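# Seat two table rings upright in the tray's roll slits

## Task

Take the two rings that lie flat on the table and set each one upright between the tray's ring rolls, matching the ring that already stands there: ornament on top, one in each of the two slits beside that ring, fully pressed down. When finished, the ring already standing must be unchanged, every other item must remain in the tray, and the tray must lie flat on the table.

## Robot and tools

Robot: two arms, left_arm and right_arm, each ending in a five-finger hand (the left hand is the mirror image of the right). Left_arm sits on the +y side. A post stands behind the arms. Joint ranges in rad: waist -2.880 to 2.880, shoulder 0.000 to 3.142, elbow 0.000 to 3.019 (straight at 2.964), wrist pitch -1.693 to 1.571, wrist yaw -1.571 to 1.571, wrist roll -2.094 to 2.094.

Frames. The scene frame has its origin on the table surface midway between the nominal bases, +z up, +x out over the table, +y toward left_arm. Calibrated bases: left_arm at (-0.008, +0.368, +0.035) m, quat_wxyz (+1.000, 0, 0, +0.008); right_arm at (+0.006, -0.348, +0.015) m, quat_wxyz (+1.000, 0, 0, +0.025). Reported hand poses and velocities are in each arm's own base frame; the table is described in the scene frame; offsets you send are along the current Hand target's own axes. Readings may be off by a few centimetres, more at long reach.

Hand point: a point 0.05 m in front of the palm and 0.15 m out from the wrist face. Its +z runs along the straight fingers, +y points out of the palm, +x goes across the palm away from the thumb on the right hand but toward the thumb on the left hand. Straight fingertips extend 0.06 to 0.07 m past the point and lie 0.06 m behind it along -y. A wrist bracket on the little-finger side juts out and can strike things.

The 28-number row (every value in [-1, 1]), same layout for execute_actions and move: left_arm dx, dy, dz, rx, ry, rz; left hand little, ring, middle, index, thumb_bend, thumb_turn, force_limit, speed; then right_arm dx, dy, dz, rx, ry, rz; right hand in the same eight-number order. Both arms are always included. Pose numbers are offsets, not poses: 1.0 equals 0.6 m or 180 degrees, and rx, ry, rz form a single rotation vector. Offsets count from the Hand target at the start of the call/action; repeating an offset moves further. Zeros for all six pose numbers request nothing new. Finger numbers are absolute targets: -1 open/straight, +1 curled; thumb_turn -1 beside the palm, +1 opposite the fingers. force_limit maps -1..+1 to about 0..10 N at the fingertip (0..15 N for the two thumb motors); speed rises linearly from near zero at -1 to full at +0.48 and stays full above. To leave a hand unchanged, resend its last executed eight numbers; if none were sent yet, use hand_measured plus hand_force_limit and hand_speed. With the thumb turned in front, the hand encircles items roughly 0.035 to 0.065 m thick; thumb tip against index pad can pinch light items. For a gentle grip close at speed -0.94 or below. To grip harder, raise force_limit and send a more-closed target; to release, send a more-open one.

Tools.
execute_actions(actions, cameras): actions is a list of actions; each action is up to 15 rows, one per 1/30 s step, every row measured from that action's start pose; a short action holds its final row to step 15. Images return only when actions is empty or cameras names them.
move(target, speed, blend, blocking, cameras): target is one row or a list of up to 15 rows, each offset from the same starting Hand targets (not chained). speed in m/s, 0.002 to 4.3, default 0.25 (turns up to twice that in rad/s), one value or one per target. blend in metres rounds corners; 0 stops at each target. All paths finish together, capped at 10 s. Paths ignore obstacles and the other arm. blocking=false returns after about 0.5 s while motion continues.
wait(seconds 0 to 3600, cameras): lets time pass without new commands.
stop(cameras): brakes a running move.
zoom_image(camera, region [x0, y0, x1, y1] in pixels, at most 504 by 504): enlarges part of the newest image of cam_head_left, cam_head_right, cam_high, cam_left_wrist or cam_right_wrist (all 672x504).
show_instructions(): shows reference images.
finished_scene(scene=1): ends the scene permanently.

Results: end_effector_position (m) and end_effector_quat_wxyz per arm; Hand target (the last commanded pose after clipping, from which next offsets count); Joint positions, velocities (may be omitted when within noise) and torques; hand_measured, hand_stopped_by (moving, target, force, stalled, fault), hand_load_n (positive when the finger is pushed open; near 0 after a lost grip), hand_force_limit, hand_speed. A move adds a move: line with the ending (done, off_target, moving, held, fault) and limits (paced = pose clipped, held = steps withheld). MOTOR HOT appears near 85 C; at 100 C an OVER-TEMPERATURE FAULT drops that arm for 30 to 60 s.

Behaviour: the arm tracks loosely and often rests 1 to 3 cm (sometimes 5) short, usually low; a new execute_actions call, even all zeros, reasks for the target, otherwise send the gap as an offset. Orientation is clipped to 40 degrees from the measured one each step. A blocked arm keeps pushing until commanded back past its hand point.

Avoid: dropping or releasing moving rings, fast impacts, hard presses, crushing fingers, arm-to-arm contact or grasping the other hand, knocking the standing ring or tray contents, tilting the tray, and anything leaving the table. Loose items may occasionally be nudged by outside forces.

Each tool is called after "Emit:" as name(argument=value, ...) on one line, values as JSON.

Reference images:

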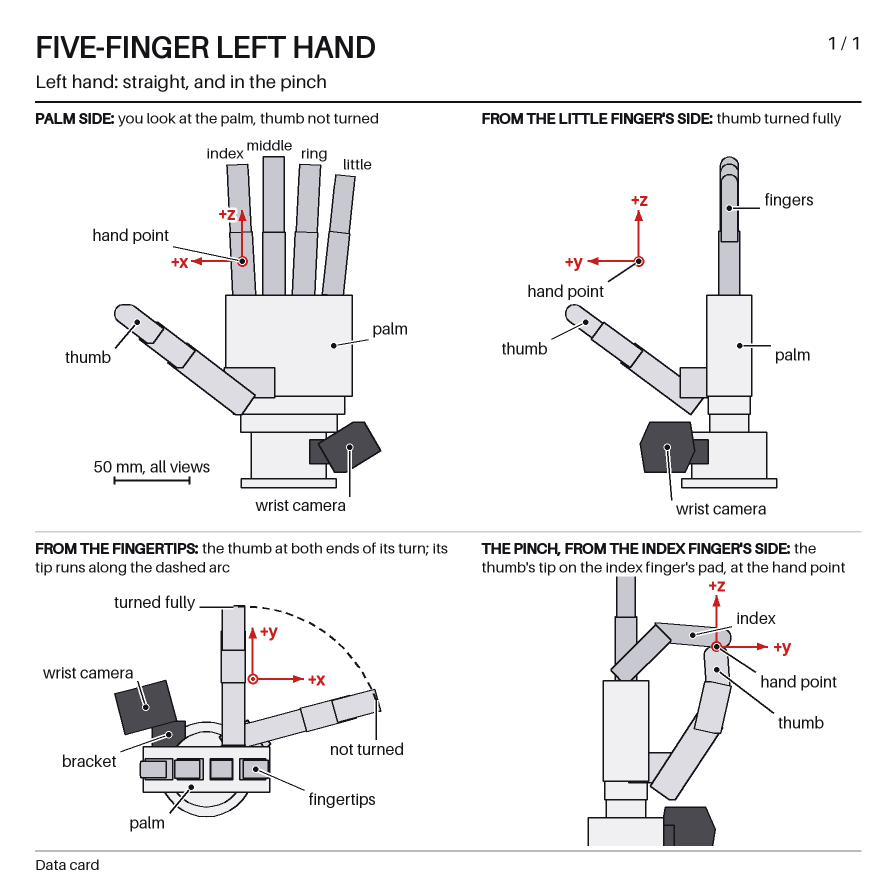

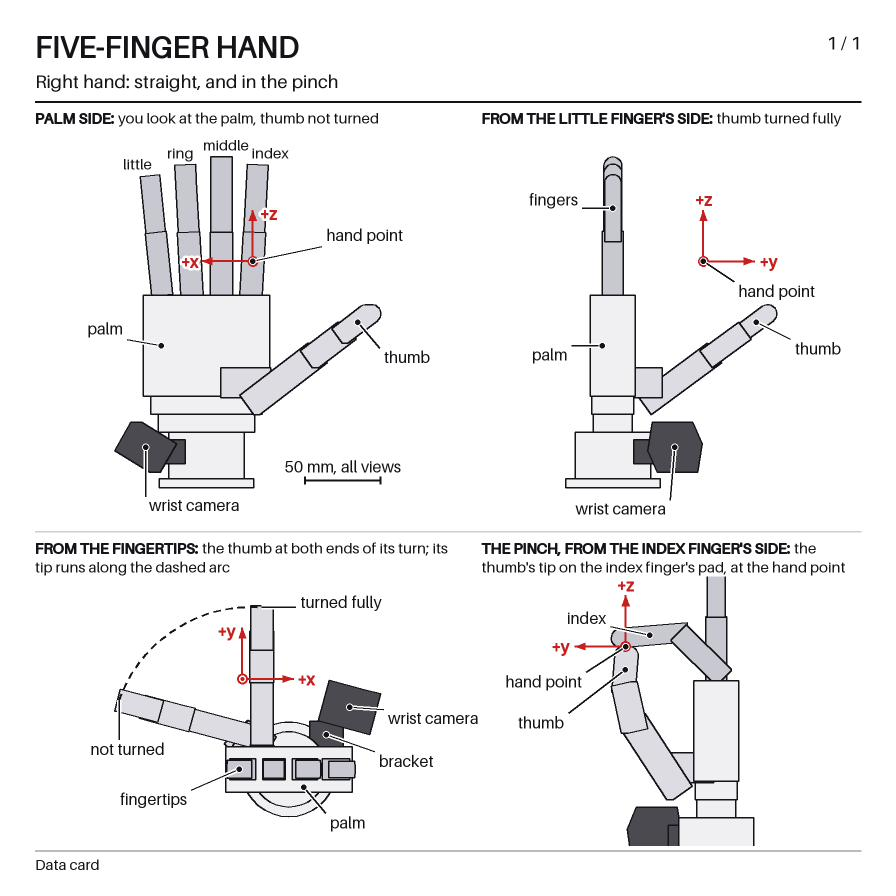

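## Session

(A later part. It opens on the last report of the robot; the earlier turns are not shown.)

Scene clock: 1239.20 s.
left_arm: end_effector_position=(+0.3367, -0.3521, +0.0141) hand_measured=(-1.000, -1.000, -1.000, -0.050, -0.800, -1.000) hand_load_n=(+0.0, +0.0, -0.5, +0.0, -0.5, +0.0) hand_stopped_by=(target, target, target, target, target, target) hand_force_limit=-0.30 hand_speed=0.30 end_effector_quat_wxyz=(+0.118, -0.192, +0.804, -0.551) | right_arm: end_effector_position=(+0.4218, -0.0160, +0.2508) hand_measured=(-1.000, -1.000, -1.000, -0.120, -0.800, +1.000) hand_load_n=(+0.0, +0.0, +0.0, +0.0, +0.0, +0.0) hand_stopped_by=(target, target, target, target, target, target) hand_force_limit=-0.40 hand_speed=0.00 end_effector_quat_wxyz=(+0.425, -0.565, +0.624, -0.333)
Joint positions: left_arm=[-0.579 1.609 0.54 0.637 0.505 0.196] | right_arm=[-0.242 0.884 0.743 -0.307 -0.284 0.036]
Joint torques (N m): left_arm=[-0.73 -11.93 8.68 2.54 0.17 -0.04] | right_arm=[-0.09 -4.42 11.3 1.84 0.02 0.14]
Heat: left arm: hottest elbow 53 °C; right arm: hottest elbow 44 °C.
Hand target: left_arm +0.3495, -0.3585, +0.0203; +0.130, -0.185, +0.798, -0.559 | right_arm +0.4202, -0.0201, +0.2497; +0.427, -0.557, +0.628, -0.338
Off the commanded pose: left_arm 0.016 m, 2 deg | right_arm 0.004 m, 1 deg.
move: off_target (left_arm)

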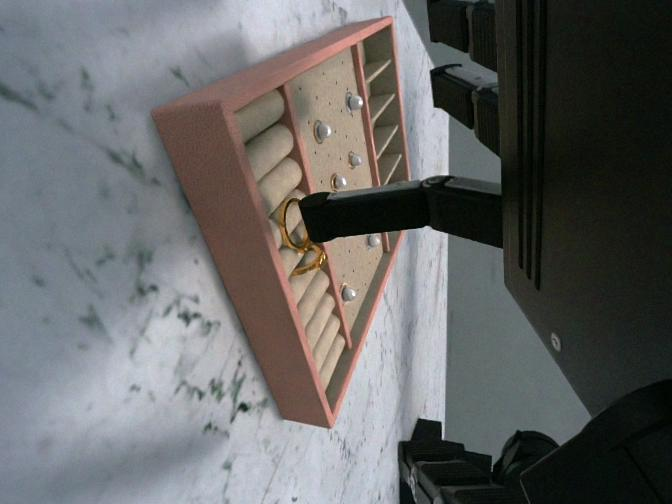

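Emit:
move(target=[[0.0113,-0.0507,-0.0073,0,0,0,-1,-1,-1,-0.05,-0.8,-1,-0.3,0.3,0,0,0,0,0,0,-1,-1,-1,-0.12,-0.8,1,-0.4,0],[0.0113,-0.0022,0.0103,0,0,0,-1,-1,-1,-0.05,-0.8,-1,-0.3,0.3,0,0,0,0,0,0,-1,-1,-1,-0.12,-0.8,1,-0.4,0]], speed=0.05, cameras=["cam_left_wrist"])

Emit:
zoom_image(camera="cam_left_wrist", region=[220, 140, 360, 300])

Scene clock: 1244.73 s.
left_arm: end_effector_position=(+0.3387, -0.3554, +0.0129) hand_measured=(-1.000, -1.000, -1.000, -0.050, -0.800, -1.000) hand_load_n=(+0.0, +0.0, +0.0, +0.0, +0.0, +0.0) hand_stopped_by=(target, target, target, target, target, target) hand_force_limit=-0.30 hand_speed=0.30 end_effector_quat_wxyz=(+0.125, -0.193, +0.804, -0.549) | right_arm: end_effector_position=(+0.4218, -0.0160, +0.2508) hand_measured=(-1.000, -1.000, -1.000, -0.120, -0.800, +1.000) hand_load_n=(+0.0, +0.0, +0.0, +0.0, +0.0, +0.0) hand_stopped_by=(target, target, target, target, target, target) hand_force_limit=-0.40 hand_speed=0.00 end_effector_quat_wxyz=(+0.425, -0.565, +0.624, -0.333)
Joint positions: left_arm=[-0.59 1.616 0.545 0.646 0.483 0.196] | right_arm=[-0.242 0.884 0.743 -0.307 -0.284 0.036]
Joint torques (N m): left_arm=[-2.2 -12.22 8.9 2.7 0.16 -0.12] | right_arm=[0.56 -4.48 11.25 1.74 0.02 0.13]
Heat: left arm: hottest elbow 52 °C; right arm: hottest elbow 44 °C.
Hand target: left_arm +0.3463, -0.3670, +0.0193; +0.130, -0.185, +0.798, -0.559 | right_arm +0.4202, -0.0201, +0.2497; +0.427, -0.557, +0.628, -0.338
Off the commanded pose: left_arm 0.015 m, 2 deg | right_arm 0.004 m, 1 deg.
move: off_target (left_arm)

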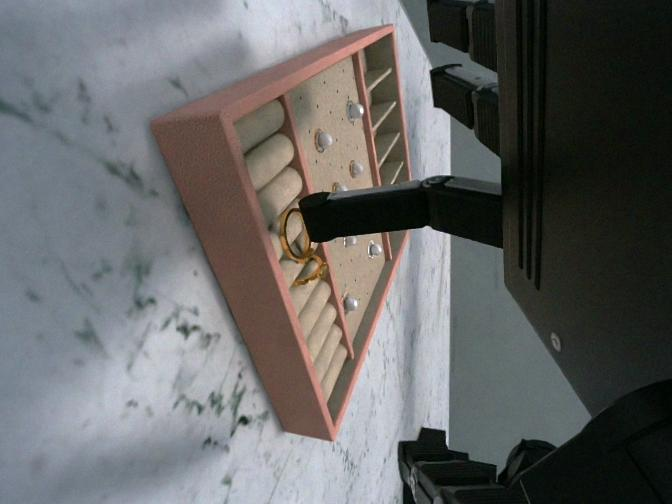

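Scaled by 3.150.

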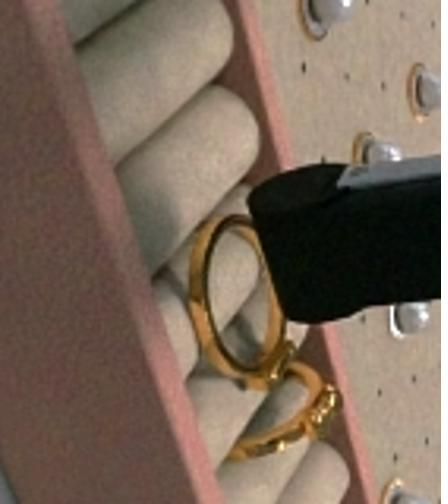

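Emit:
move(target=[[0.0167,-0.0493,-0.0108,0,0,0,-1,-1,-1,-0.05,-0.8,-1,-0.3,0.3,0,0,0,0,0,0,-1,-1,-1,-0.12,-0.8,1,-0.4,0],[0.0167,-0.0023,0.0063,0,0,0,-1,-1,-1,-0.05,-0.8,-1,-0.3,0.3,0,0,0,0,0,0,-1,-1,-1,-0.12,-0.8,1,-0.4,0]], speed=0.05, cameras=["cam_left_wrist"])

Emit:
zoom_image(camera="cam_left_wrist", region=[220, 140, 360, 300])

Scene clock: 1251.40 s.
left_arm: end_effector_position=(+0.3336, -0.3641, +0.0138) hand_measured=(-1.000, -1.000, -1.000, -0.050, -0.800, -1.000) hand_load_n=(+0.0, -0.5, +0.0, +0.0, +0.0, -0.5) hand_stopped_by=(target, target, target, target, target, target) hand_force_limit=-0.30 hand_speed=0.30 end_effector_quat_wxyz=(+0.128, -0.190, +0.804, -0.549) | right_arm: end_effector_position=(+0.4218, -0.0160, +0.2508) hand_measured=(-1.000, -1.000, -1.000, -0.120, -0.800, +1.000) hand_load_n=(+0.0, +0.0, +0.0, +0.0, +0.0, +0.0) hand_stopped_by=(target, target, target, target, target, target) hand_force_limit=-0.40 hand_speed=0.00 end_effector_quat_wxyz=(+0.425, -0.565, +0.624, -0.333)
Joint positions: left_arm=[-0.619 1.616 0.545 0.654 0.455 0.189] | right_arm=[-0.242 0.884 0.743 -0.307 -0.284 0.036]
Joint torques (N m): left_arm=[-1.67 -12.34 8.68 2.11 0.12 -0.17] | right_arm=[0.26 -4.37 11.1 1.85 0.04 0.16]
Heat: left arm: hottest elbow 51 °C; right arm: hottest elbow 44 °C.
Hand target: left_arm +0.3390, -0.3751, +0.0194; +0.130, -0.185, +0.798, -0.559 | right_arm +0.4202, -0.0201, +0.2497; +0.427, -0.557, +0.628, -0.338
Off the commanded pose: left_arm 0.013 m, 1 deg | right_arm 0.004 m, 1 deg.
move: off_target (left_arm)

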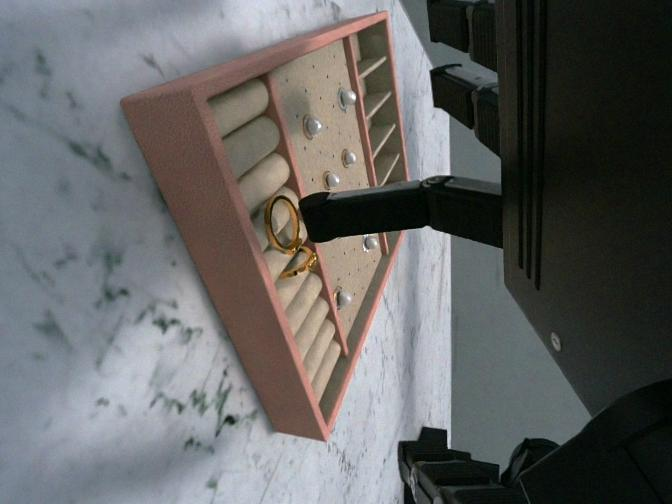

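Scaled by 3.150.

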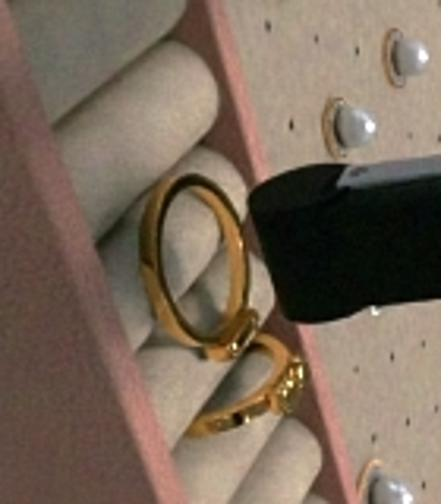

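Emit:
move(target=[[0.0035,-0.0373,-0.0197,0,0,0,-1,-1,-1,-0.05,-0.8,-1,-0.3,0.3,0,0,0,0,0,0,-1,-1,-1,-0.12,-0.8,1,-0.4,0],[0.0035,0.0112,-0.0018,0,0,0,-1,-1,-1,-0.05,-0.8,-1,-0.3,0.3,0,0,0,0,0,0,-1,-1,-1,-0.12,-0.8,1,-0.4,0]], speed=0.05, cameras=["cam_left_wrist"])

Emit:
zoom_image(camera="cam_left_wrist", region=[220, 140, 360, 300])

Scene clock: 1257.67 s.
left_arm: end_effector_position=(+0.3356, -0.3657, +0.0127) hand_measured=(-1.000, -1.000, -1.000, -0.050, -0.800, -1.000) hand_load_n=(+0.0, +0.0, +0.0, +0.0, -0.5, +0.0) hand_stopped_by=(target, target, target, target, target, target) hand_force_limit=-0.30 hand_speed=0.30 end_effector_quat_wxyz=(+0.131, -0.188, +0.801, -0.553) | right_arm: end_effector_position=(+0.4218, -0.0160, +0.2508) hand_measured=(-1.000, -1.000, -1.000, -0.120, -0.800, +1.000) hand_load_n=(+0.0, +0.0, +0.0, +0.0, +0.0, +0.0) hand_stopped_by=(target, target, target, target, target, target) hand_force_limit=-0.40 hand_speed=0.00 end_effector_quat_wxyz=(+0.425, -0.565, +0.624, -0.333)
Joint positions: left_arm=[-0.619 1.629 0.545 0.68 0.455 0.188] | right_arm=[-0.242 0.884 0.743 -0.307 -0.284 0.036]
Joint torques (N m): left_arm=[-1.49 -12.34 7.36 2.24 0.12 -0.15] | right_arm=[0.09 -4.37 11.26 1.85 0.01 0.12]
Heat: left arm: hottest elbow 50 °C; right arm: hottest elbow 44 °C.
Hand target: left_arm +0.3357, -0.3730, +0.0134; +0.130, -0.185, +0.798, -0.559 | right_arm +0.4202, -0.0201, +0.2497; +0.427, -0.557, +0.628, -0.338
Off the commanded pose: left_arm 0.007 m, 1 deg | right_arm 0.004 m, 1 deg.
move: done

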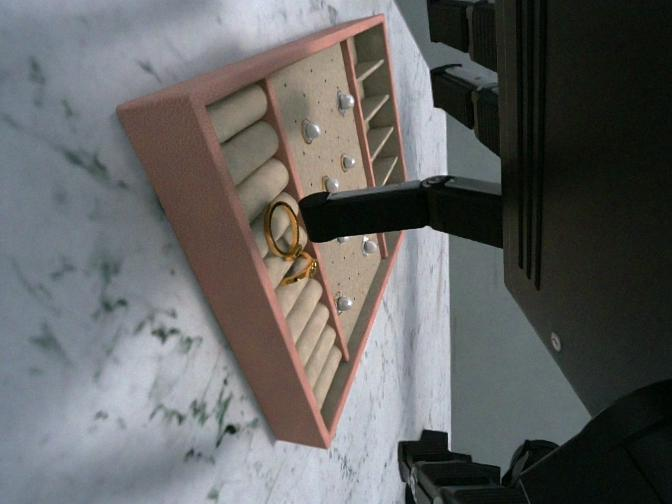

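Scaled by 3.150.

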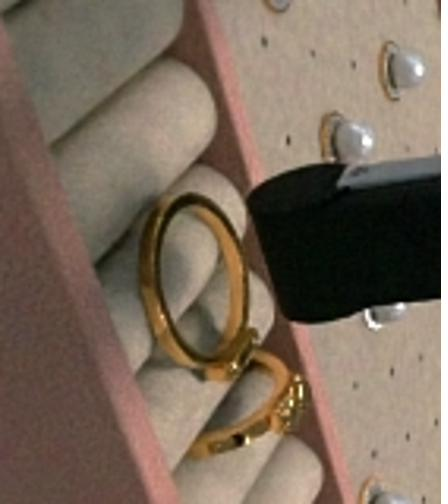

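Emit:
move(target=[[0.0072,-0.0288,-0.0182,0,0,0,-1,-1,-1,-0.05,-0.8,-1,-0.3,0.3,0,0,0,0,0,0,-1,-1,-1,-0.12,-0.8,1,-0.4,0],[0.0072,0.0125,-0.0032,0,0,0,-1,-1,-1,-0.05,-0.8,-1,-0.3,0.3,0,0,0,0,0,0,-1,-1,-1,-0.12,-0.8,1,-0.4,0]], speed=0.05, cameras=["cam_left_wrist"])

Emit:
zoom_image(camera="cam_left_wrist", region=[220, 140, 360, 300])

Scene clock: 1262.57 s.
left_arm: end_effector_position=(+0.3357, -0.3679, +0.0117) hand_measured=(-1.000, -1.000, -1.000, -0.050, -0.800, -1.000) hand_load_n=(+0.0, +0.0, +0.0, +0.0, +0.0, +0.0) hand_stopped_by=(target, target, target, target, target, target) hand_force_limit=-0.30 hand_speed=0.30 end_effector_quat_wxyz=(+0.135, -0.185, +0.798, -0.558) | right_arm: end_effector_position=(+0.4218, -0.0160, +0.2508) hand_measured=(-1.000, -1.000, -1.000, -0.120, -0.800, +1.000) hand_load_n=(+0.0, +0.0, +0.0, +0.0, +0.0, +0.0) hand_stopped_by=(target, target, target, target, target, target) hand_force_limit=-0.40 hand_speed=0.00 end_effector_quat_wxyz=(+0.425, -0.565, +0.624, -0.333)
Joint positions: left_arm=[-0.624 1.641 0.541 0.711 0.45 0.186] | right_arm=[-0.242 0.884 0.743 -0.307 -0.284 0.036]
Joint torques (N m): left_arm=[-1.9 -12.16 5.85 2.18 0.09 -0.13] | right_arm=[-0.09 -4.42 11.23 1.83 0.05 0.11]
Heat: left arm: hottest elbow 49 °C; right arm: hottest elbow 44 °C.
Hand target: left_arm +0.3299, -0.3710, +0.0071; +0.130, -0.185, +0.798, -0.559 | right_arm +0.4202, -0.0201, +0.2497; +0.427, -0.557, +0.628, -0.338
Off the commanded pose: left_arm 0.008 m, 1 deg | right_arm 0.004 m, 1 deg.
move: done

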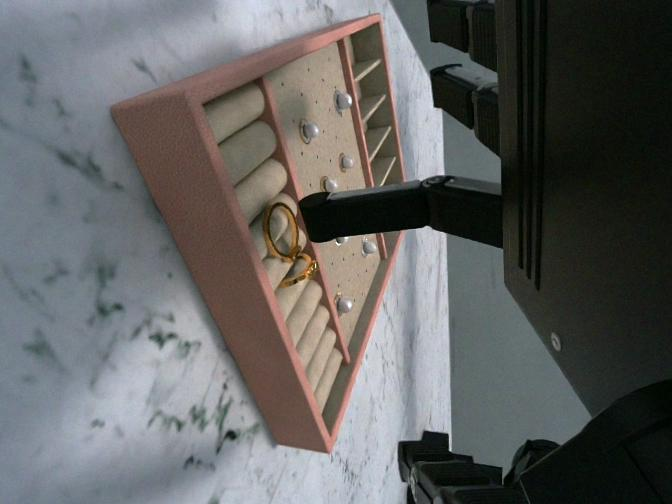

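Scaled by 3.150.

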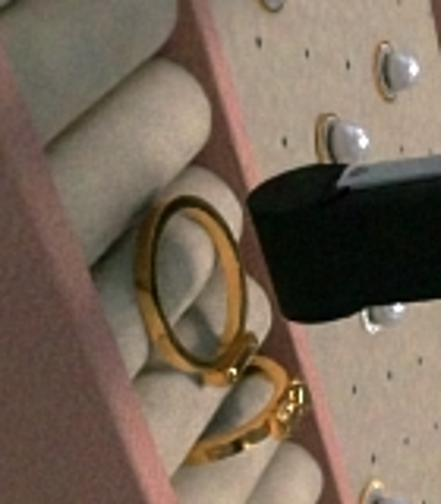

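Emit:
move(target=[[-0.0112,-0.0407,-0.0347,0,0,0,-1,-1,-1,-0.05,-0.8,-1,-0.3,0.3,0,0,0,0,0,0,-1,-1,-1,-0.12,-0.8,1,-0.4,0],[-0.0112,-0.0062,-0.022,0,0,0,-1,-1,-1,-0.05,-0.8,-1,-0.3,0.3,0,0,0,0,0,0,-1,-1,-1,-0.12,-0.8,1,-0.4,0]], speed=0.05, cameras=["cam_left_wrist"])

Emit:
zoom_image(camera="cam_left_wrist", region=[220, 140, 360, 300])

Scene clock: 1271.23 s.
left_arm: end_effector_position=(+0.3283, -0.3626, +0.0194) hand_measured=(-1.000, -1.000, -1.000, -0.050, -0.800, -1.000) hand_load_n=(+0.0, +0.0, +0.0, +0.0, +0.0, -0.5) hand_stopped_by=(target, target, target, target, target, target) hand_force_limit=-0.30 hand_speed=0.30 end_effector_quat_wxyz=(+0.126, -0.182, +0.799, -0.559) | right_arm: end_effector_position=(+0.4218, -0.0160, +0.2508) hand_measured=(-1.000, -1.000, -1.000, -0.120, -0.800, +1.000) hand_load_n=(+0.0, +0.0, +0.0, +0.0, +0.0, +0.0) hand_stopped_by=(target, target, target, target, target, target) hand_force_limit=-0.40 hand_speed=0.00 end_effector_quat_wxyz=(+0.425, -0.565, +0.624, -0.333)
Joint positions: left_arm=[-0.616 1.6 0.526 0.678 0.475 0.186] | right_arm=[-0.242 0.884 0.743 -0.307 -0.284 0.036]
Joint torques (N m): left_arm=[0.15 -11.69 5.91 2.22 0.31 0] | right_arm=[0.09 -4.37 11.12 1.76 0.05 0.11]
Heat: left arm: hottest elbow 47 °C; right arm: hottest elbow 45 °C.
Hand target: left_arm +0.3310, -0.3581, +0.0150; +0.129, -0.185, +0.798, -0.559 | right_arm +0.4202, -0.0201, +0.2497; +0.427, -0.557, +0.628, -0.338
Off the commanded pose: left_arm 0.007 m, 1 deg | right_arm 0.004 m, 1 deg.
move: done

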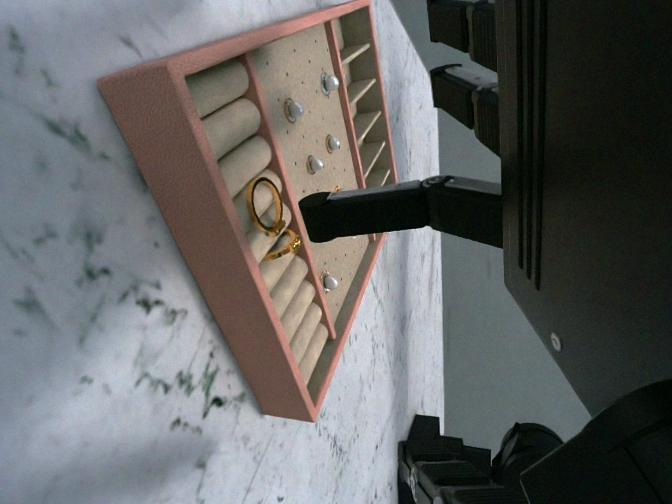

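Scaled by 3.150.

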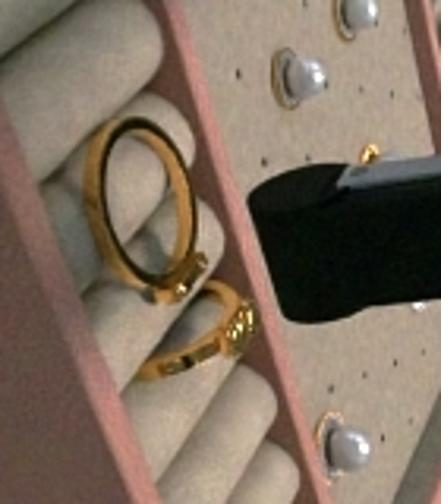

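Emit:
move(target=[[-0.0075,-0.0353,-0.025,0,0,0,-1,-1,-1,-0.05,-0.8,-1,-0.3,0.3,0,0,0,0,0,0,-1,-1,-1,-0.12,-0.8,1,-0.4,0],[-0.0075,0.0148,-0.0067,0,0,0,-1,-1,-1,-0.05,-0.8,-1,-0.3,0.3,0,0,0,0,0,0,-1,-1,-1,-0.12,-0.8,1,-0.4,0]], speed=0.05, cameras=["cam_left_wrist"])

Emit:
zoom_image(camera="cam_left_wrist", region=[220, 140, 360, 300])

Scene clock: 1276.77 s.
left_arm: end_effector_position=(+0.3296, -0.3548, +0.0131) hand_measured=(-1.000, -1.000, -1.000, -0.050, -0.800, -1.000) hand_load_n=(+0.0, +0.0, +0.0, +0.0, +0.0, +0.0) hand_stopped_by=(target, target, target, target, target, target) hand_force_limit=-0.30 hand_speed=0.30 end_effector_quat_wxyz=(+0.125, -0.185, +0.798, -0.560) | right_arm: end_effector_position=(+0.4218, -0.0160, +0.2508) hand_measured=(-1.000, -1.000, -1.000, -0.120, -0.800, +1.000) hand_load_n=(+0.0, +0.0, +0.0, +0.0, +0.0, +0.0) hand_stopped_by=(target, target, target, target, target, target) hand_force_limit=-0.40 hand_speed=0.00 end_effector_quat_wxyz=(+0.425, -0.565, +0.624, -0.333)
Joint positions: left_arm=[-0.595 1.617 0.514 0.704 0.494 0.189] | right_arm=[-0.242 0.884 0.743 -0.307 -0.284 0.036]
Joint torques (N m): left_arm=[0.09 -12.51 5.55 2.28 0.3 0.07] | right_arm=[0.21 -5.07 11.34 1.92 0.05 0.1]
Heat: left arm: hottest elbow 46 °C; right arm: hottest elbow 45 °C.
Hand target: left_arm +0.3321, -0.3499, +0.0080; +0.130, -0.185, +0.798, -0.559 | right_arm +0.4202, -0.0201, +0.2497; +0.427, -0.557, +0.628, -0.338
Off the commanded pose: left_arm 0.007 m, 1 deg | right_arm 0.004 m, 1 deg.
move: done

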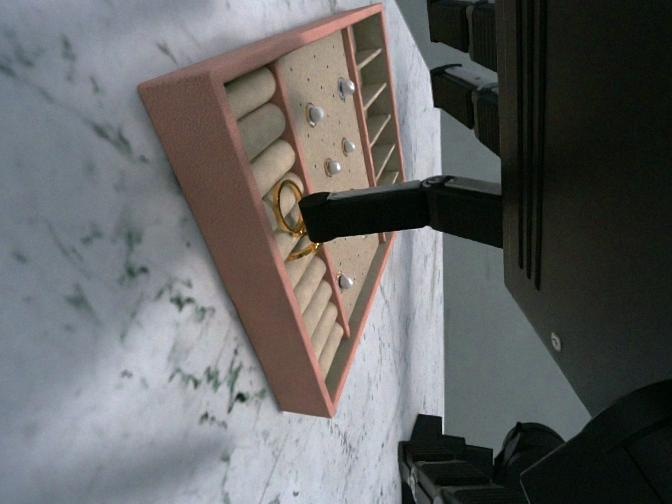

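Scaled by 3.150.

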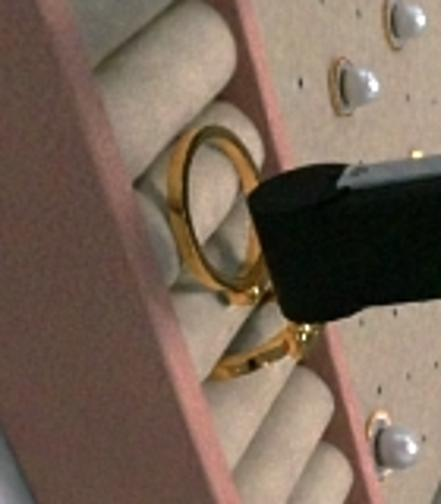

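Emit:
move(target=[[-0.0133,-0.0372,-0.0198,0,0,0,-1,-1,-1,-0.05,-0.8,-1,-0.3,0.3,0,0,0,0,0,0,-1,-1,-1,-0.12,-0.8,1,-0.4,0],[-0.0133,0.0083,-0.0032,0,0,0,-1,-1,-1,-0.05,-0.8,-1,-0.3,0.3,0,0,0,0,0,0,-1,-1,-1,-0.12,-0.8,1,-0.4,0]], speed=0.05, cameras=["cam_left_wrist"])

Emit:
zoom_image(camera="cam_left_wrist", region=[220, 140, 360, 300])

Scene clock: 1281.40 s.
left_arm: end_effector_position=(+0.3343, -0.3477, +0.0083) hand_measured=(-1.000, -1.000, -1.000, -0.050, -0.800, -1.000) hand_load_n=(+0.0, +0.0, +0.0, +0.0, +0.0, -0.5) hand_stopped_by=(target, target, target, target, target, target) hand_force_limit=-0.30 hand_speed=0.30 end_effector_quat_wxyz=(+0.124, -0.185, +0.798, -0.559) | right_arm: end_effector_position=(+0.4218, -0.0160, +0.2508) hand_measured=(-1.000, -1.000, -1.000, -0.120, -0.800, +1.000) hand_load_n=(+0.0, +0.0, +0.0, +0.0, +0.0, +0.0) hand_stopped_by=(target, target, target, target, target, target) hand_force_limit=-0.40 hand_speed=0.00 end_effector_quat_wxyz=(+0.425, -0.565, +0.624, -0.333)
Joint positions: left_arm=[-0.57 1.633 0.514 0.712 0.517 0.2] | right_arm=[-0.242 0.884 0.743 -0.307 -0.284 0.036]
Joint torques (N m): left_arm=[-0.15 -11.46 5.85 2.37 0.29 0.08] | right_arm=[-0.03 -4.37 11.28 1.83 0.03 0.11]
Heat: left arm: hottest elbow 45 °C; right arm: hottest elbow 45 °C.
Hand target: left_arm +0.3376, -0.3433, +0.0040; +0.129, -0.185, +0.798, -0.559 | right_arm +0.4202, -0.0201, +0.2497; +0.427, -0.557, +0.628, -0.338
Off the commanded pose: left_arm 0.007 m, 1 deg | right_arm 0.004 m, 1 deg.
move: done

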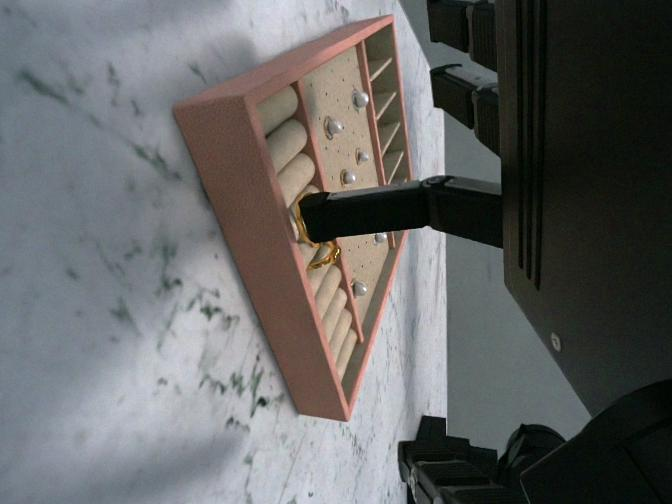

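Scaled by 3.150.

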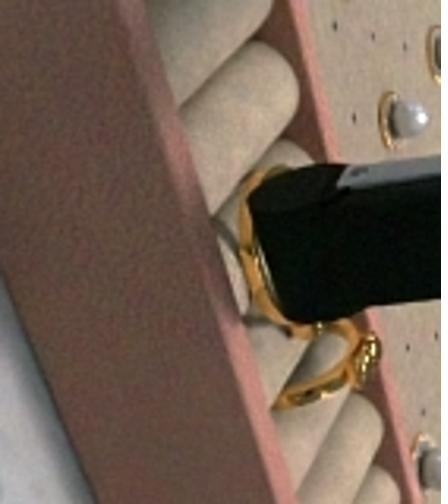

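Emit:
move(target=[0,0.0078,0.0029,0,0,0,-1,-1,-1,-0.05,-0.8,-1,-0.3,0.3,0,0,0,0,0,0,-1,-1,-1,-0.12,-0.8,1,-0.4,0], speed=0.03, cameras=["cam_left_wrist"])

Emit:
zoom_image(camera="cam_left_wrist", region=[220, 140, 360, 300])

Scene clock: 1284.30 s.
left_arm: end_effector_position=(+0.3350, -0.3481, +0.0040) hand_measured=(-1.000, -1.000, -1.000, -0.050, -0.800, -1.000) hand_load_n=(+0.0, +0.0, +0.0, +0.0, +0.0, -0.5) hand_stopped_by=(target, target, target, target, target, target) hand_force_limit=-0.30 hand_speed=0.30 end_effector_quat_wxyz=(+0.125, -0.185, +0.798, -0.560) | right_arm: end_effector_position=(+0.4218, -0.0160, +0.2508) hand_measured=(-1.000, -1.000, -1.000, -0.120, -0.800, +1.000) hand_load_n=(+0.0, +0.0, +0.0, +0.0, +0.0, +0.0) hand_stopped_by=(target, target, target, target, target, target) hand_force_limit=-0.40 hand_speed=0.00 end_effector_quat_wxyz=(+0.425, -0.565, +0.624, -0.333)
Joint positions: left_arm=[-0.57 1.651 0.514 0.732 0.517 0.2] | right_arm=[-0.242 0.884 0.743 -0.307 -0.284 0.036]
Joint torques (N m): left_arm=[0.09 -11.93 5.48 2.15 0.29 0.06] | right_arm=[0.15 -4.37 11.17 1.83 0.06 0.15]
Heat: left arm: hottest elbow 44 °C; right arm: hottest elbow 45 °C.
Hand target: left_arm +0.3376, -0.3434, -0.0009; +0.129, -0.185, +0.798, -0.559 | right_arm +0.4202, -0.0201, +0.2497; +0.427, -0.557, +0.628, -0.338
Off the commanded pose: left_arm 0.007 m, 1 deg | right_arm 0.004 m, 1 deg.
move: done

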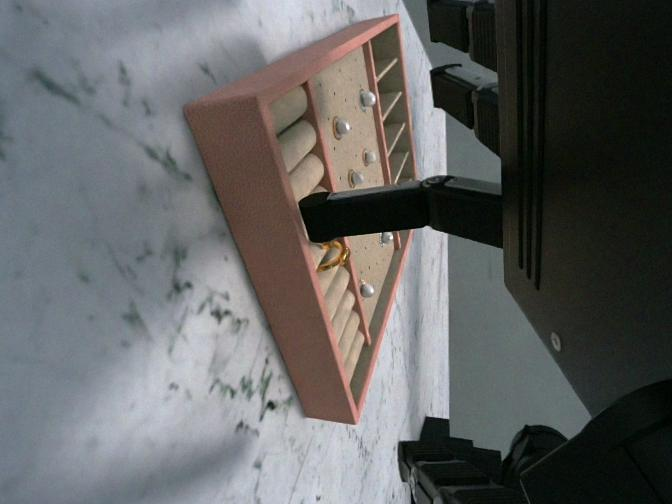

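Scaled by 3.150.

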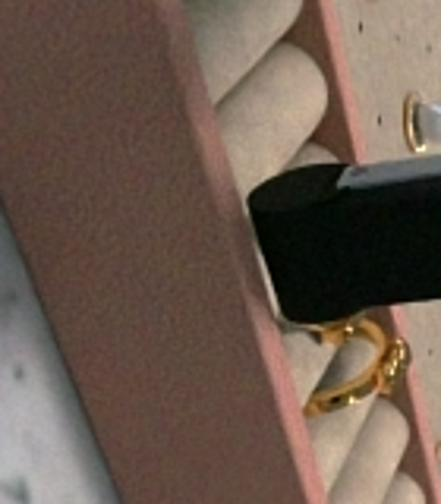

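Emit:
move(target=[-0.041,0.0008,-0.002,0,0,0,-1,-1,-1,-0.05,-0.8,-1,-0.3,0.3,0,0,0,0,0,0,-1,-1,-1,-0.12,-0.8,1,-0.4,0], speed=0.03, cameras=["cam_left_wrist"])

Emit:
zoom_image(camera="cam_left_wrist", region=[220, 140, 360, 300])

Scene clock: 1288.27 s.
left_arm: end_effector_position=(+0.3436, -0.3332, +0.0033) hand_measured=(-1.000, -1.000, -1.000, -0.050, -0.800, -1.000) hand_load_n=(+0.0, +0.0, +0.0, +1.5, +0.0, -0.5) hand_stopped_by=(target, target, target, target, target, target) hand_force_limit=-0.30 hand_speed=0.30 end_effector_quat_wxyz=(+0.121, -0.184, +0.796, -0.564) | right_arm: end_effector_position=(+0.4218, -0.0160, +0.2508) hand_measured=(-1.000, -1.000, -1.000, -0.120, -0.800, +1.000) hand_load_n=(+0.0, +0.0, +0.0, +0.0, +0.0, +0.0) hand_stopped_by=(target, target, target, target, target, target) hand_force_limit=-0.40 hand_speed=0.00 end_effector_quat_wxyz=(+0.425, -0.565, +0.624, -0.333)
Joint positions: left_arm=[-0.515 1.658 0.515 0.732 0.577 0.217] | right_arm=[-0.242 0.884 0.743 -0.307 -0.284 0.036]
Joint torques (N m): left_arm=[0.32 -11.05 8.23 1.25 0.12 0.17] | right_arm=[0.09 -4.54 11.23 1.96 0.06 0.11]
Heat: left arm: hottest elbow 44 °C; right arm: hottest elbow 45 °C.
Hand target: left_arm +0.3592, -0.3314, -0.0010; +0.130, -0.185, +0.798, -0.559 | right_arm +0.4202, -0.0201, +0.2497; +0.427, -0.557, +0.628, -0.338
Off the commanded pose: left_arm 0.016 m, 1 deg | right_arm 0.004 m, 1 deg.
move: off_target (left_arm)

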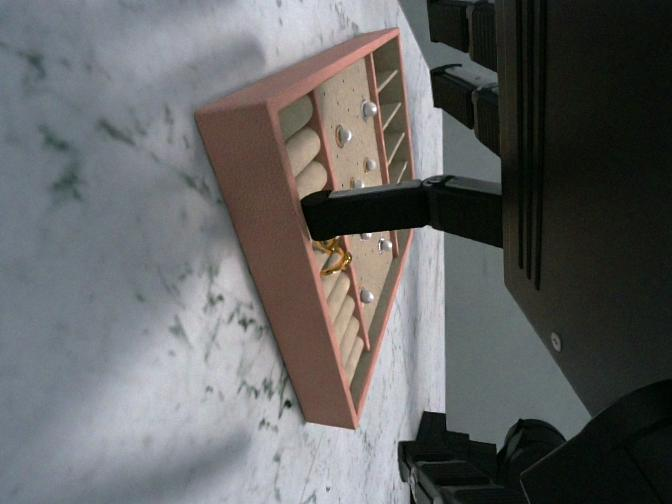

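Scaled by 3.150.

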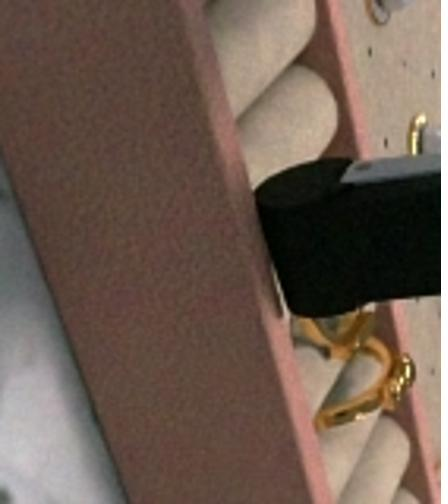

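Emit:
wait(seconds=0.2, cameras=["cam_high","cam_head_right"])

Emit:
zoom_image(camera="cam_high", region=[215, 230, 315, 390])

Scene clock: 1291.57 s.
left_arm: end_effector_position=(+0.3436, -0.3333, +0.0031) hand_measured=(-1.000, -1.000, -1.000, -0.050, -0.800, -1.000) hand_load_n=(+0.0, +0.0, +0.0, +0.5, +0.0, +0.0) hand_stopped_by=(target, target, target, target, target, target) hand_force_limit=-0.30 hand_speed=0.30 end_effector_quat_wxyz=(+0.121, -0.184, +0.796, -0.564) | right_arm: end_effector_position=(+0.4218, -0.0160, +0.2508) hand_measured=(-1.000, -1.000, -1.000, -0.120, -0.800, +1.000) hand_load_n=(+0.0, +0.0, +0.0, +0.0, +0.0, +0.0) hand_stopped_by=(target, target, target, target, target, target) hand_force_limit=-0.40 hand_speed=0.00 end_effector_quat_wxyz=(+0.425, -0.565, +0.624, -0.333)
Joint positions: left_arm=[-0.515 1.659 0.515 0.732 0.578 0.218] | right_arm=[-0.242 0.884 0.743 -0.307 -0.284 0.036]
Joint torques (N m): left_arm=[0.62 -11.11 8.39 0.94 0.11 0.11] | right_arm=[-0.26 -4.84 11.29 1.78 0.04 0.13]
Heat: left arm: hottest elbow 43 °C; right arm: hottest elbow 45 °C.
Hand target: left_arm +0.3591, -0.3314, -0.0010; +0.129, -0.185, +0.798, -0.559 | right_arm +0.4202, -0.0201, +0.2497; +0.427, -0.557, +0.628, -0.338
Off the commanded pose: left_arm 0.016 m, 1 deg | right_arm 0.004 m, 1 deg.
wait: 0.20 s; at rest from the start
Images, in order (width x height): cam_head_right 672x504, cam_high 672x504.

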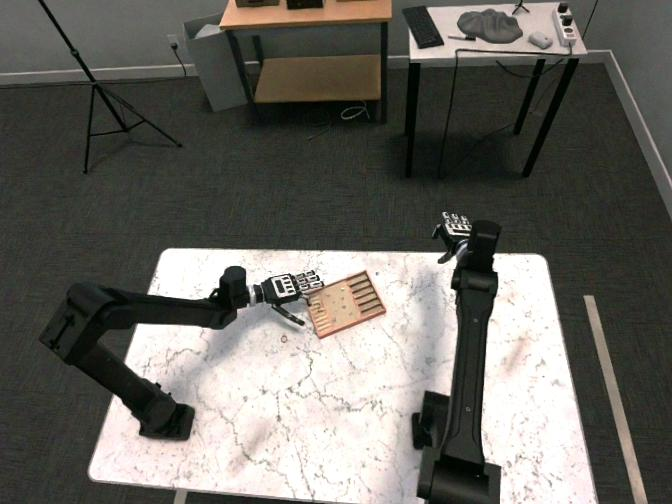

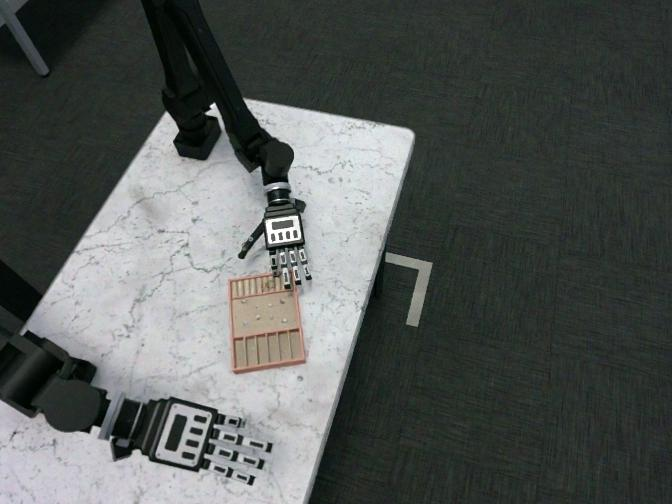

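Scaled by 3.150.

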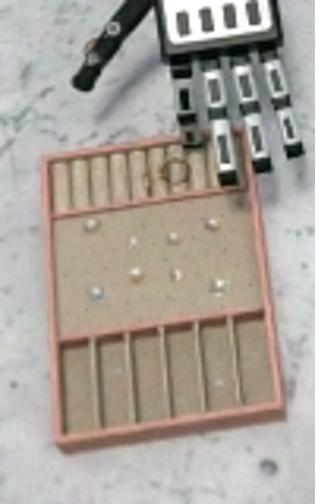

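Emit:
move(target=[-0.0164,-0.0833,-0.0278,0,0,0,-1,-1,-1,-0.05,-0.8,-1,-0.3,0.3,0,0,0,0,0,0,-1,-1,-1,-0.12,-0.8,1,-0.4,0], speed=0.06, cameras=["cam_left_wrist","cam_high"])

Emit:
zoom_image(camera="cam_left_wrist", region=[100, 40, 360, 320])

Scene clock: 1298.90 s.
left_arm: end_effector_position=(+0.3478, -0.3235, +0.0327) hand_measured=(-1.000, -1.000, -1.000, -0.050, -0.800, -1.000) hand_load_n=(+0.0, +0.0, +0.0, +0.0, +0.0, +0.0) hand_stopped_by=(target, target, target, target, target, target) hand_force_limit=-0.30 hand_speed=0.30 end_effector_quat_wxyz=(+0.111, -0.195, +0.806, -0.548) | right_arm: end_effector_position=(+0.4218, -0.0160, +0.2508) hand_measured=(-1.000, -1.000, -1.000, -0.120, -0.800, +1.000) hand_load_n=(+0.0, +0.0, +0.0, +0.0, +0.0, +0.0) hand_stopped_by=(target, target, target, target, target, target) hand_force_limit=-0.40 hand_speed=0.00 end_effector_quat_wxyz=(+0.425, -0.565, +0.624, -0.333)
Joint positions: left_arm=[-0.49 1.532 0.548 0.516 0.59 0.236] | right_arm=[-0.242 0.884 0.743 -0.307 -0.284 0.036]
Joint torques (N m): left_arm=[-0.09 -13.33 10.65 1.21 0.44 0.08] | right_arm=[0.03 -4.78 11.36 1.81 0.06 0.12]
Heat: left arm: hottest elbow 43 °C; right arm: hottest elbow 45 °C.
Hand target: left_arm +0.3686, -0.3283, +0.0517; +0.129, -0.185, +0.798, -0.559 | right_arm +0.4202, -0.0201, +0.2497; +0.427, -0.557, +0.628, -0.338
Off the commanded pose: left_arm 0.028 m, 3 deg | right_arm 0.004 m, 1 deg.
move: off_target (left_arm)
Images, in order (width x height): cam_high 672x504, cam_left_wrist 672x504.

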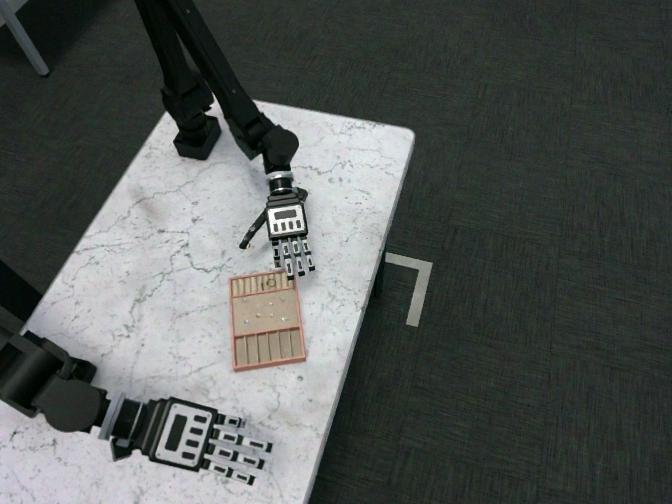

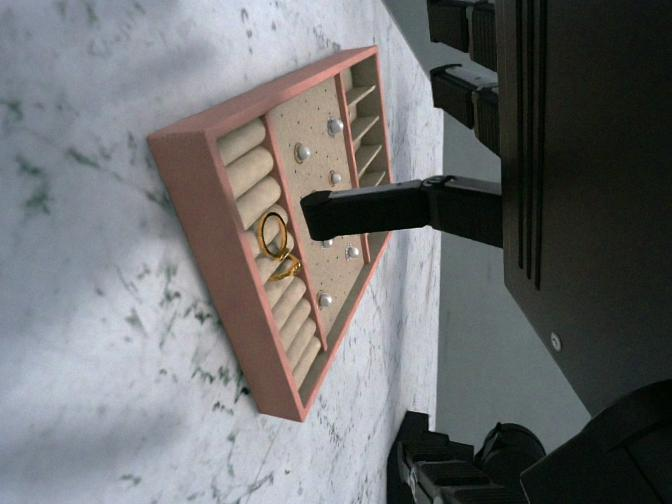

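Scaled by 1.800.

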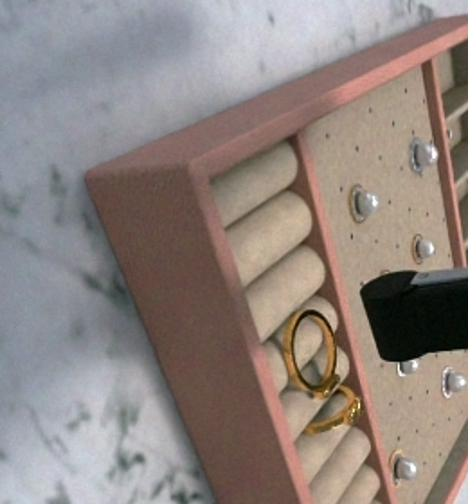

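Emit:
move(target=[0.0437,0.0618,0.014,0,0,0,-1,-1,-1,-0.05,-0.8,-1,-0.3,0.3,0,0,0,0,0,0,-1,-1,-1,-0.12,-0.8,1,-0.4,0], speed=0.06, cameras=["cam_left_wrist"])

Emit:
zoom_image(camera="cam_left_wrist", region=[180, 100, 360, 320])

Scene clock: 1323.43 s.
left_arm: end_effector_position=(+0.3482, -0.3324, +0.0187) hand_measured=(-1.000, -1.000, -1.000, -0.050, -0.800, -1.000) hand_load_n=(+0.0, +0.0, +0.0, +0.0, +0.0, +0.0) hand_stopped_by=(target, target, target, target, target, target) hand_force_limit=-0.30 hand_speed=0.30 end_effector_quat_wxyz=(+0.135, -0.184, +0.798, -0.558) | right_arm: end_effector_position=(+0.4218, -0.0160, +0.2508) hand_measured=(-1.000, -1.000, -1.000, -0.120, -0.800, +1.000) hand_load_n=(+0.0, +0.0, +0.0, +0.0, +0.0, +0.0) hand_stopped_by=(target, target, target, target, target, target) hand_force_limit=-0.40 hand_speed=0.00 end_effector_quat_wxyz=(+0.425, -0.565, +0.624, -0.333)
Joint positions: left_arm=[-0.521 1.596 0.522 0.664 0.547 0.233] | right_arm=[-0.242 0.884 0.743 -0.307 -0.284 0.036]
Joint torques (N m): left_arm=[-2.32 -11.58 5.94 2.18 0.18 -0.11] | right_arm=[0.32 -4.19 11.32 1.8 0.05 0.11]
Heat: left arm: hottest elbow 42 °C; right arm: hottest elbow 45 °C.
Hand target: left_arm +0.3429, -0.3355, +0.0139; +0.129, -0.185, +0.798, -0.559 | right_arm +0.4202, -0.0201, +0.2497; +0.427, -0.557, +0.628, -0.338
Off the commanded pose: left_arm 0.008 m, 1 deg | right_arm 0.004 m, 1 deg.
move: done

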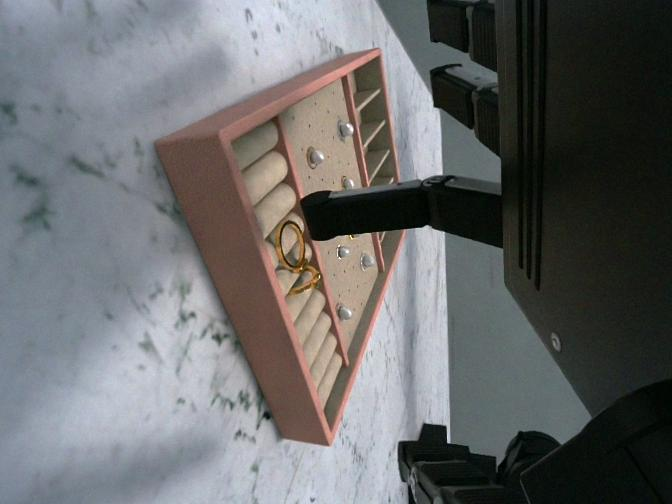

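Scaled by 2.291.

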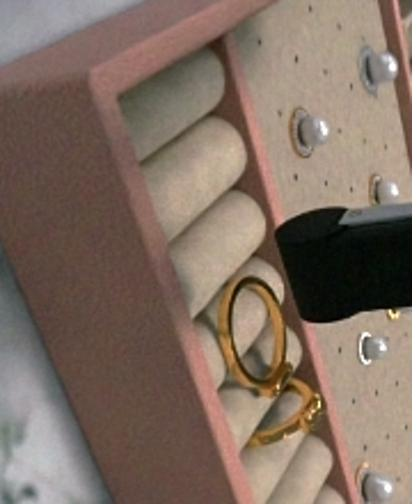

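Emit:
move(target=[[0.026,-0.0417,-0.0077,0,0,0,-1,-1,-1,-0.05,-0.8,-1,-0.3,0.3,0,0,0,0,0,0,-1,-1,-1,-0.12,-0.8,1,-0.4,0],[0.026,0.0053,0.0095,0,0,0,-1,-1,-1,-0.05,-0.8,-1,-0.3,0.3,0,0,0,0,0,0,-1,-1,-1,-0.12,-0.8,1,-0.4,0]], speed=0.06, cameras=["cam_left_wrist","cam_high"])

Emit:
zoom_image(camera="cam_left_wrist", region=[180, 100, 360, 320])

Emit:
zoom_image(camera="cam_high", region=[225, 240, 315, 310])

Scene clock: 1328.73 s.
left_arm: end_effector_position=(+0.3360, -0.3431, +0.0130) hand_measured=(-1.000, -1.000, -1.000, -0.050, -0.800, -1.000) hand_load_n=(+0.0, +0.0, +0.0, +0.0, -0.5, -0.5) hand_stopped_by=(target, target, target, target, target, target) hand_force_limit=-0.30 hand_speed=0.30 end_effector_quat_wxyz=(+0.135, -0.185, +0.798, -0.557) | right_arm: end_effector_position=(+0.4218, -0.0160, +0.2508) hand_measured=(-1.000, -1.000, -1.000, -0.120, -0.800, +1.000) hand_load_n=(+0.0, +0.0, +0.0, +0.0, +0.0, +0.0) hand_stopped_by=(target, target, target, target, target, target) hand_force_limit=-0.40 hand_speed=0.00 end_effector_quat_wxyz=(+0.425, -0.565, +0.624, -0.333)
Joint positions: left_arm=[-0.565 1.609 0.506 0.701 0.505 0.213] | right_arm=[-0.242 0.884 0.743 -0.307 -0.284 0.036]
Joint torques (N m): left_arm=[-2.02 -11.52 5.74 2.54 0.14 -0.12] | right_arm=[0.09 -4.25 11.33 1.94 0.06 0.12]
Heat: left arm: hottest elbow 42 °C; right arm: hottest elbow 46 °C.
Hand target: left_arm +0.3309, -0.3462, +0.0091; +0.130, -0.185, +0.798, -0.559 | right_arm +0.4202, -0.0201, +0.2497; +0.427, -0.557, +0.628, -0.338
Off the commanded pose: left_arm 0.007 m, 1 deg | right_arm 0.004 m, 1 deg.
move: done
Images, in order (width x height): cam_high 672x504, cam_left_wrist 672x504.

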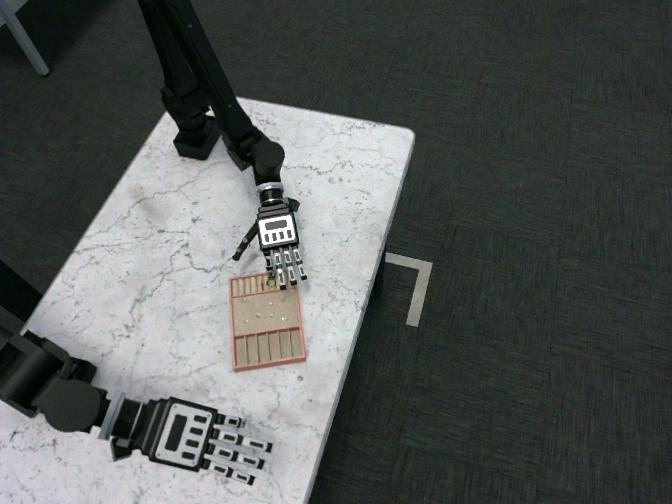

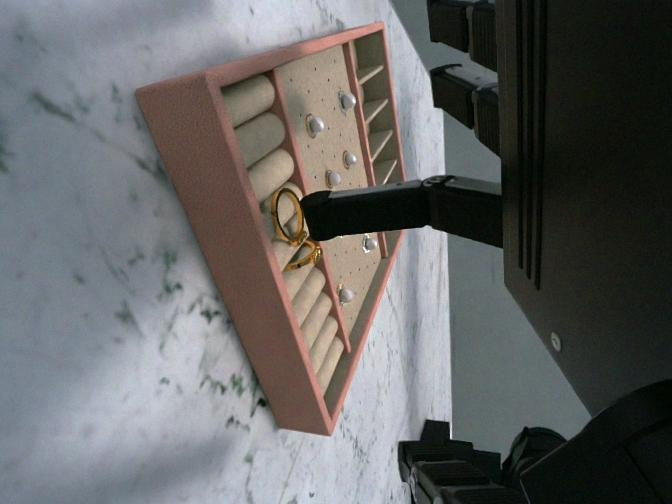

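Scaled by 2.291.

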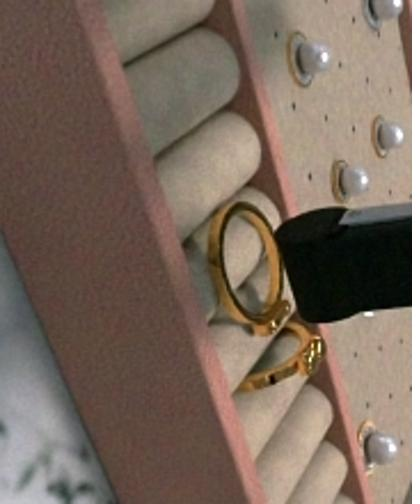

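Scaled by 5.600.

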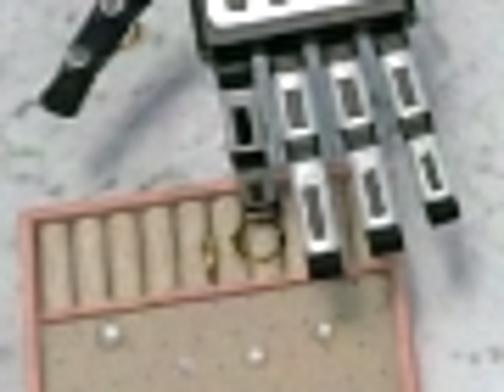

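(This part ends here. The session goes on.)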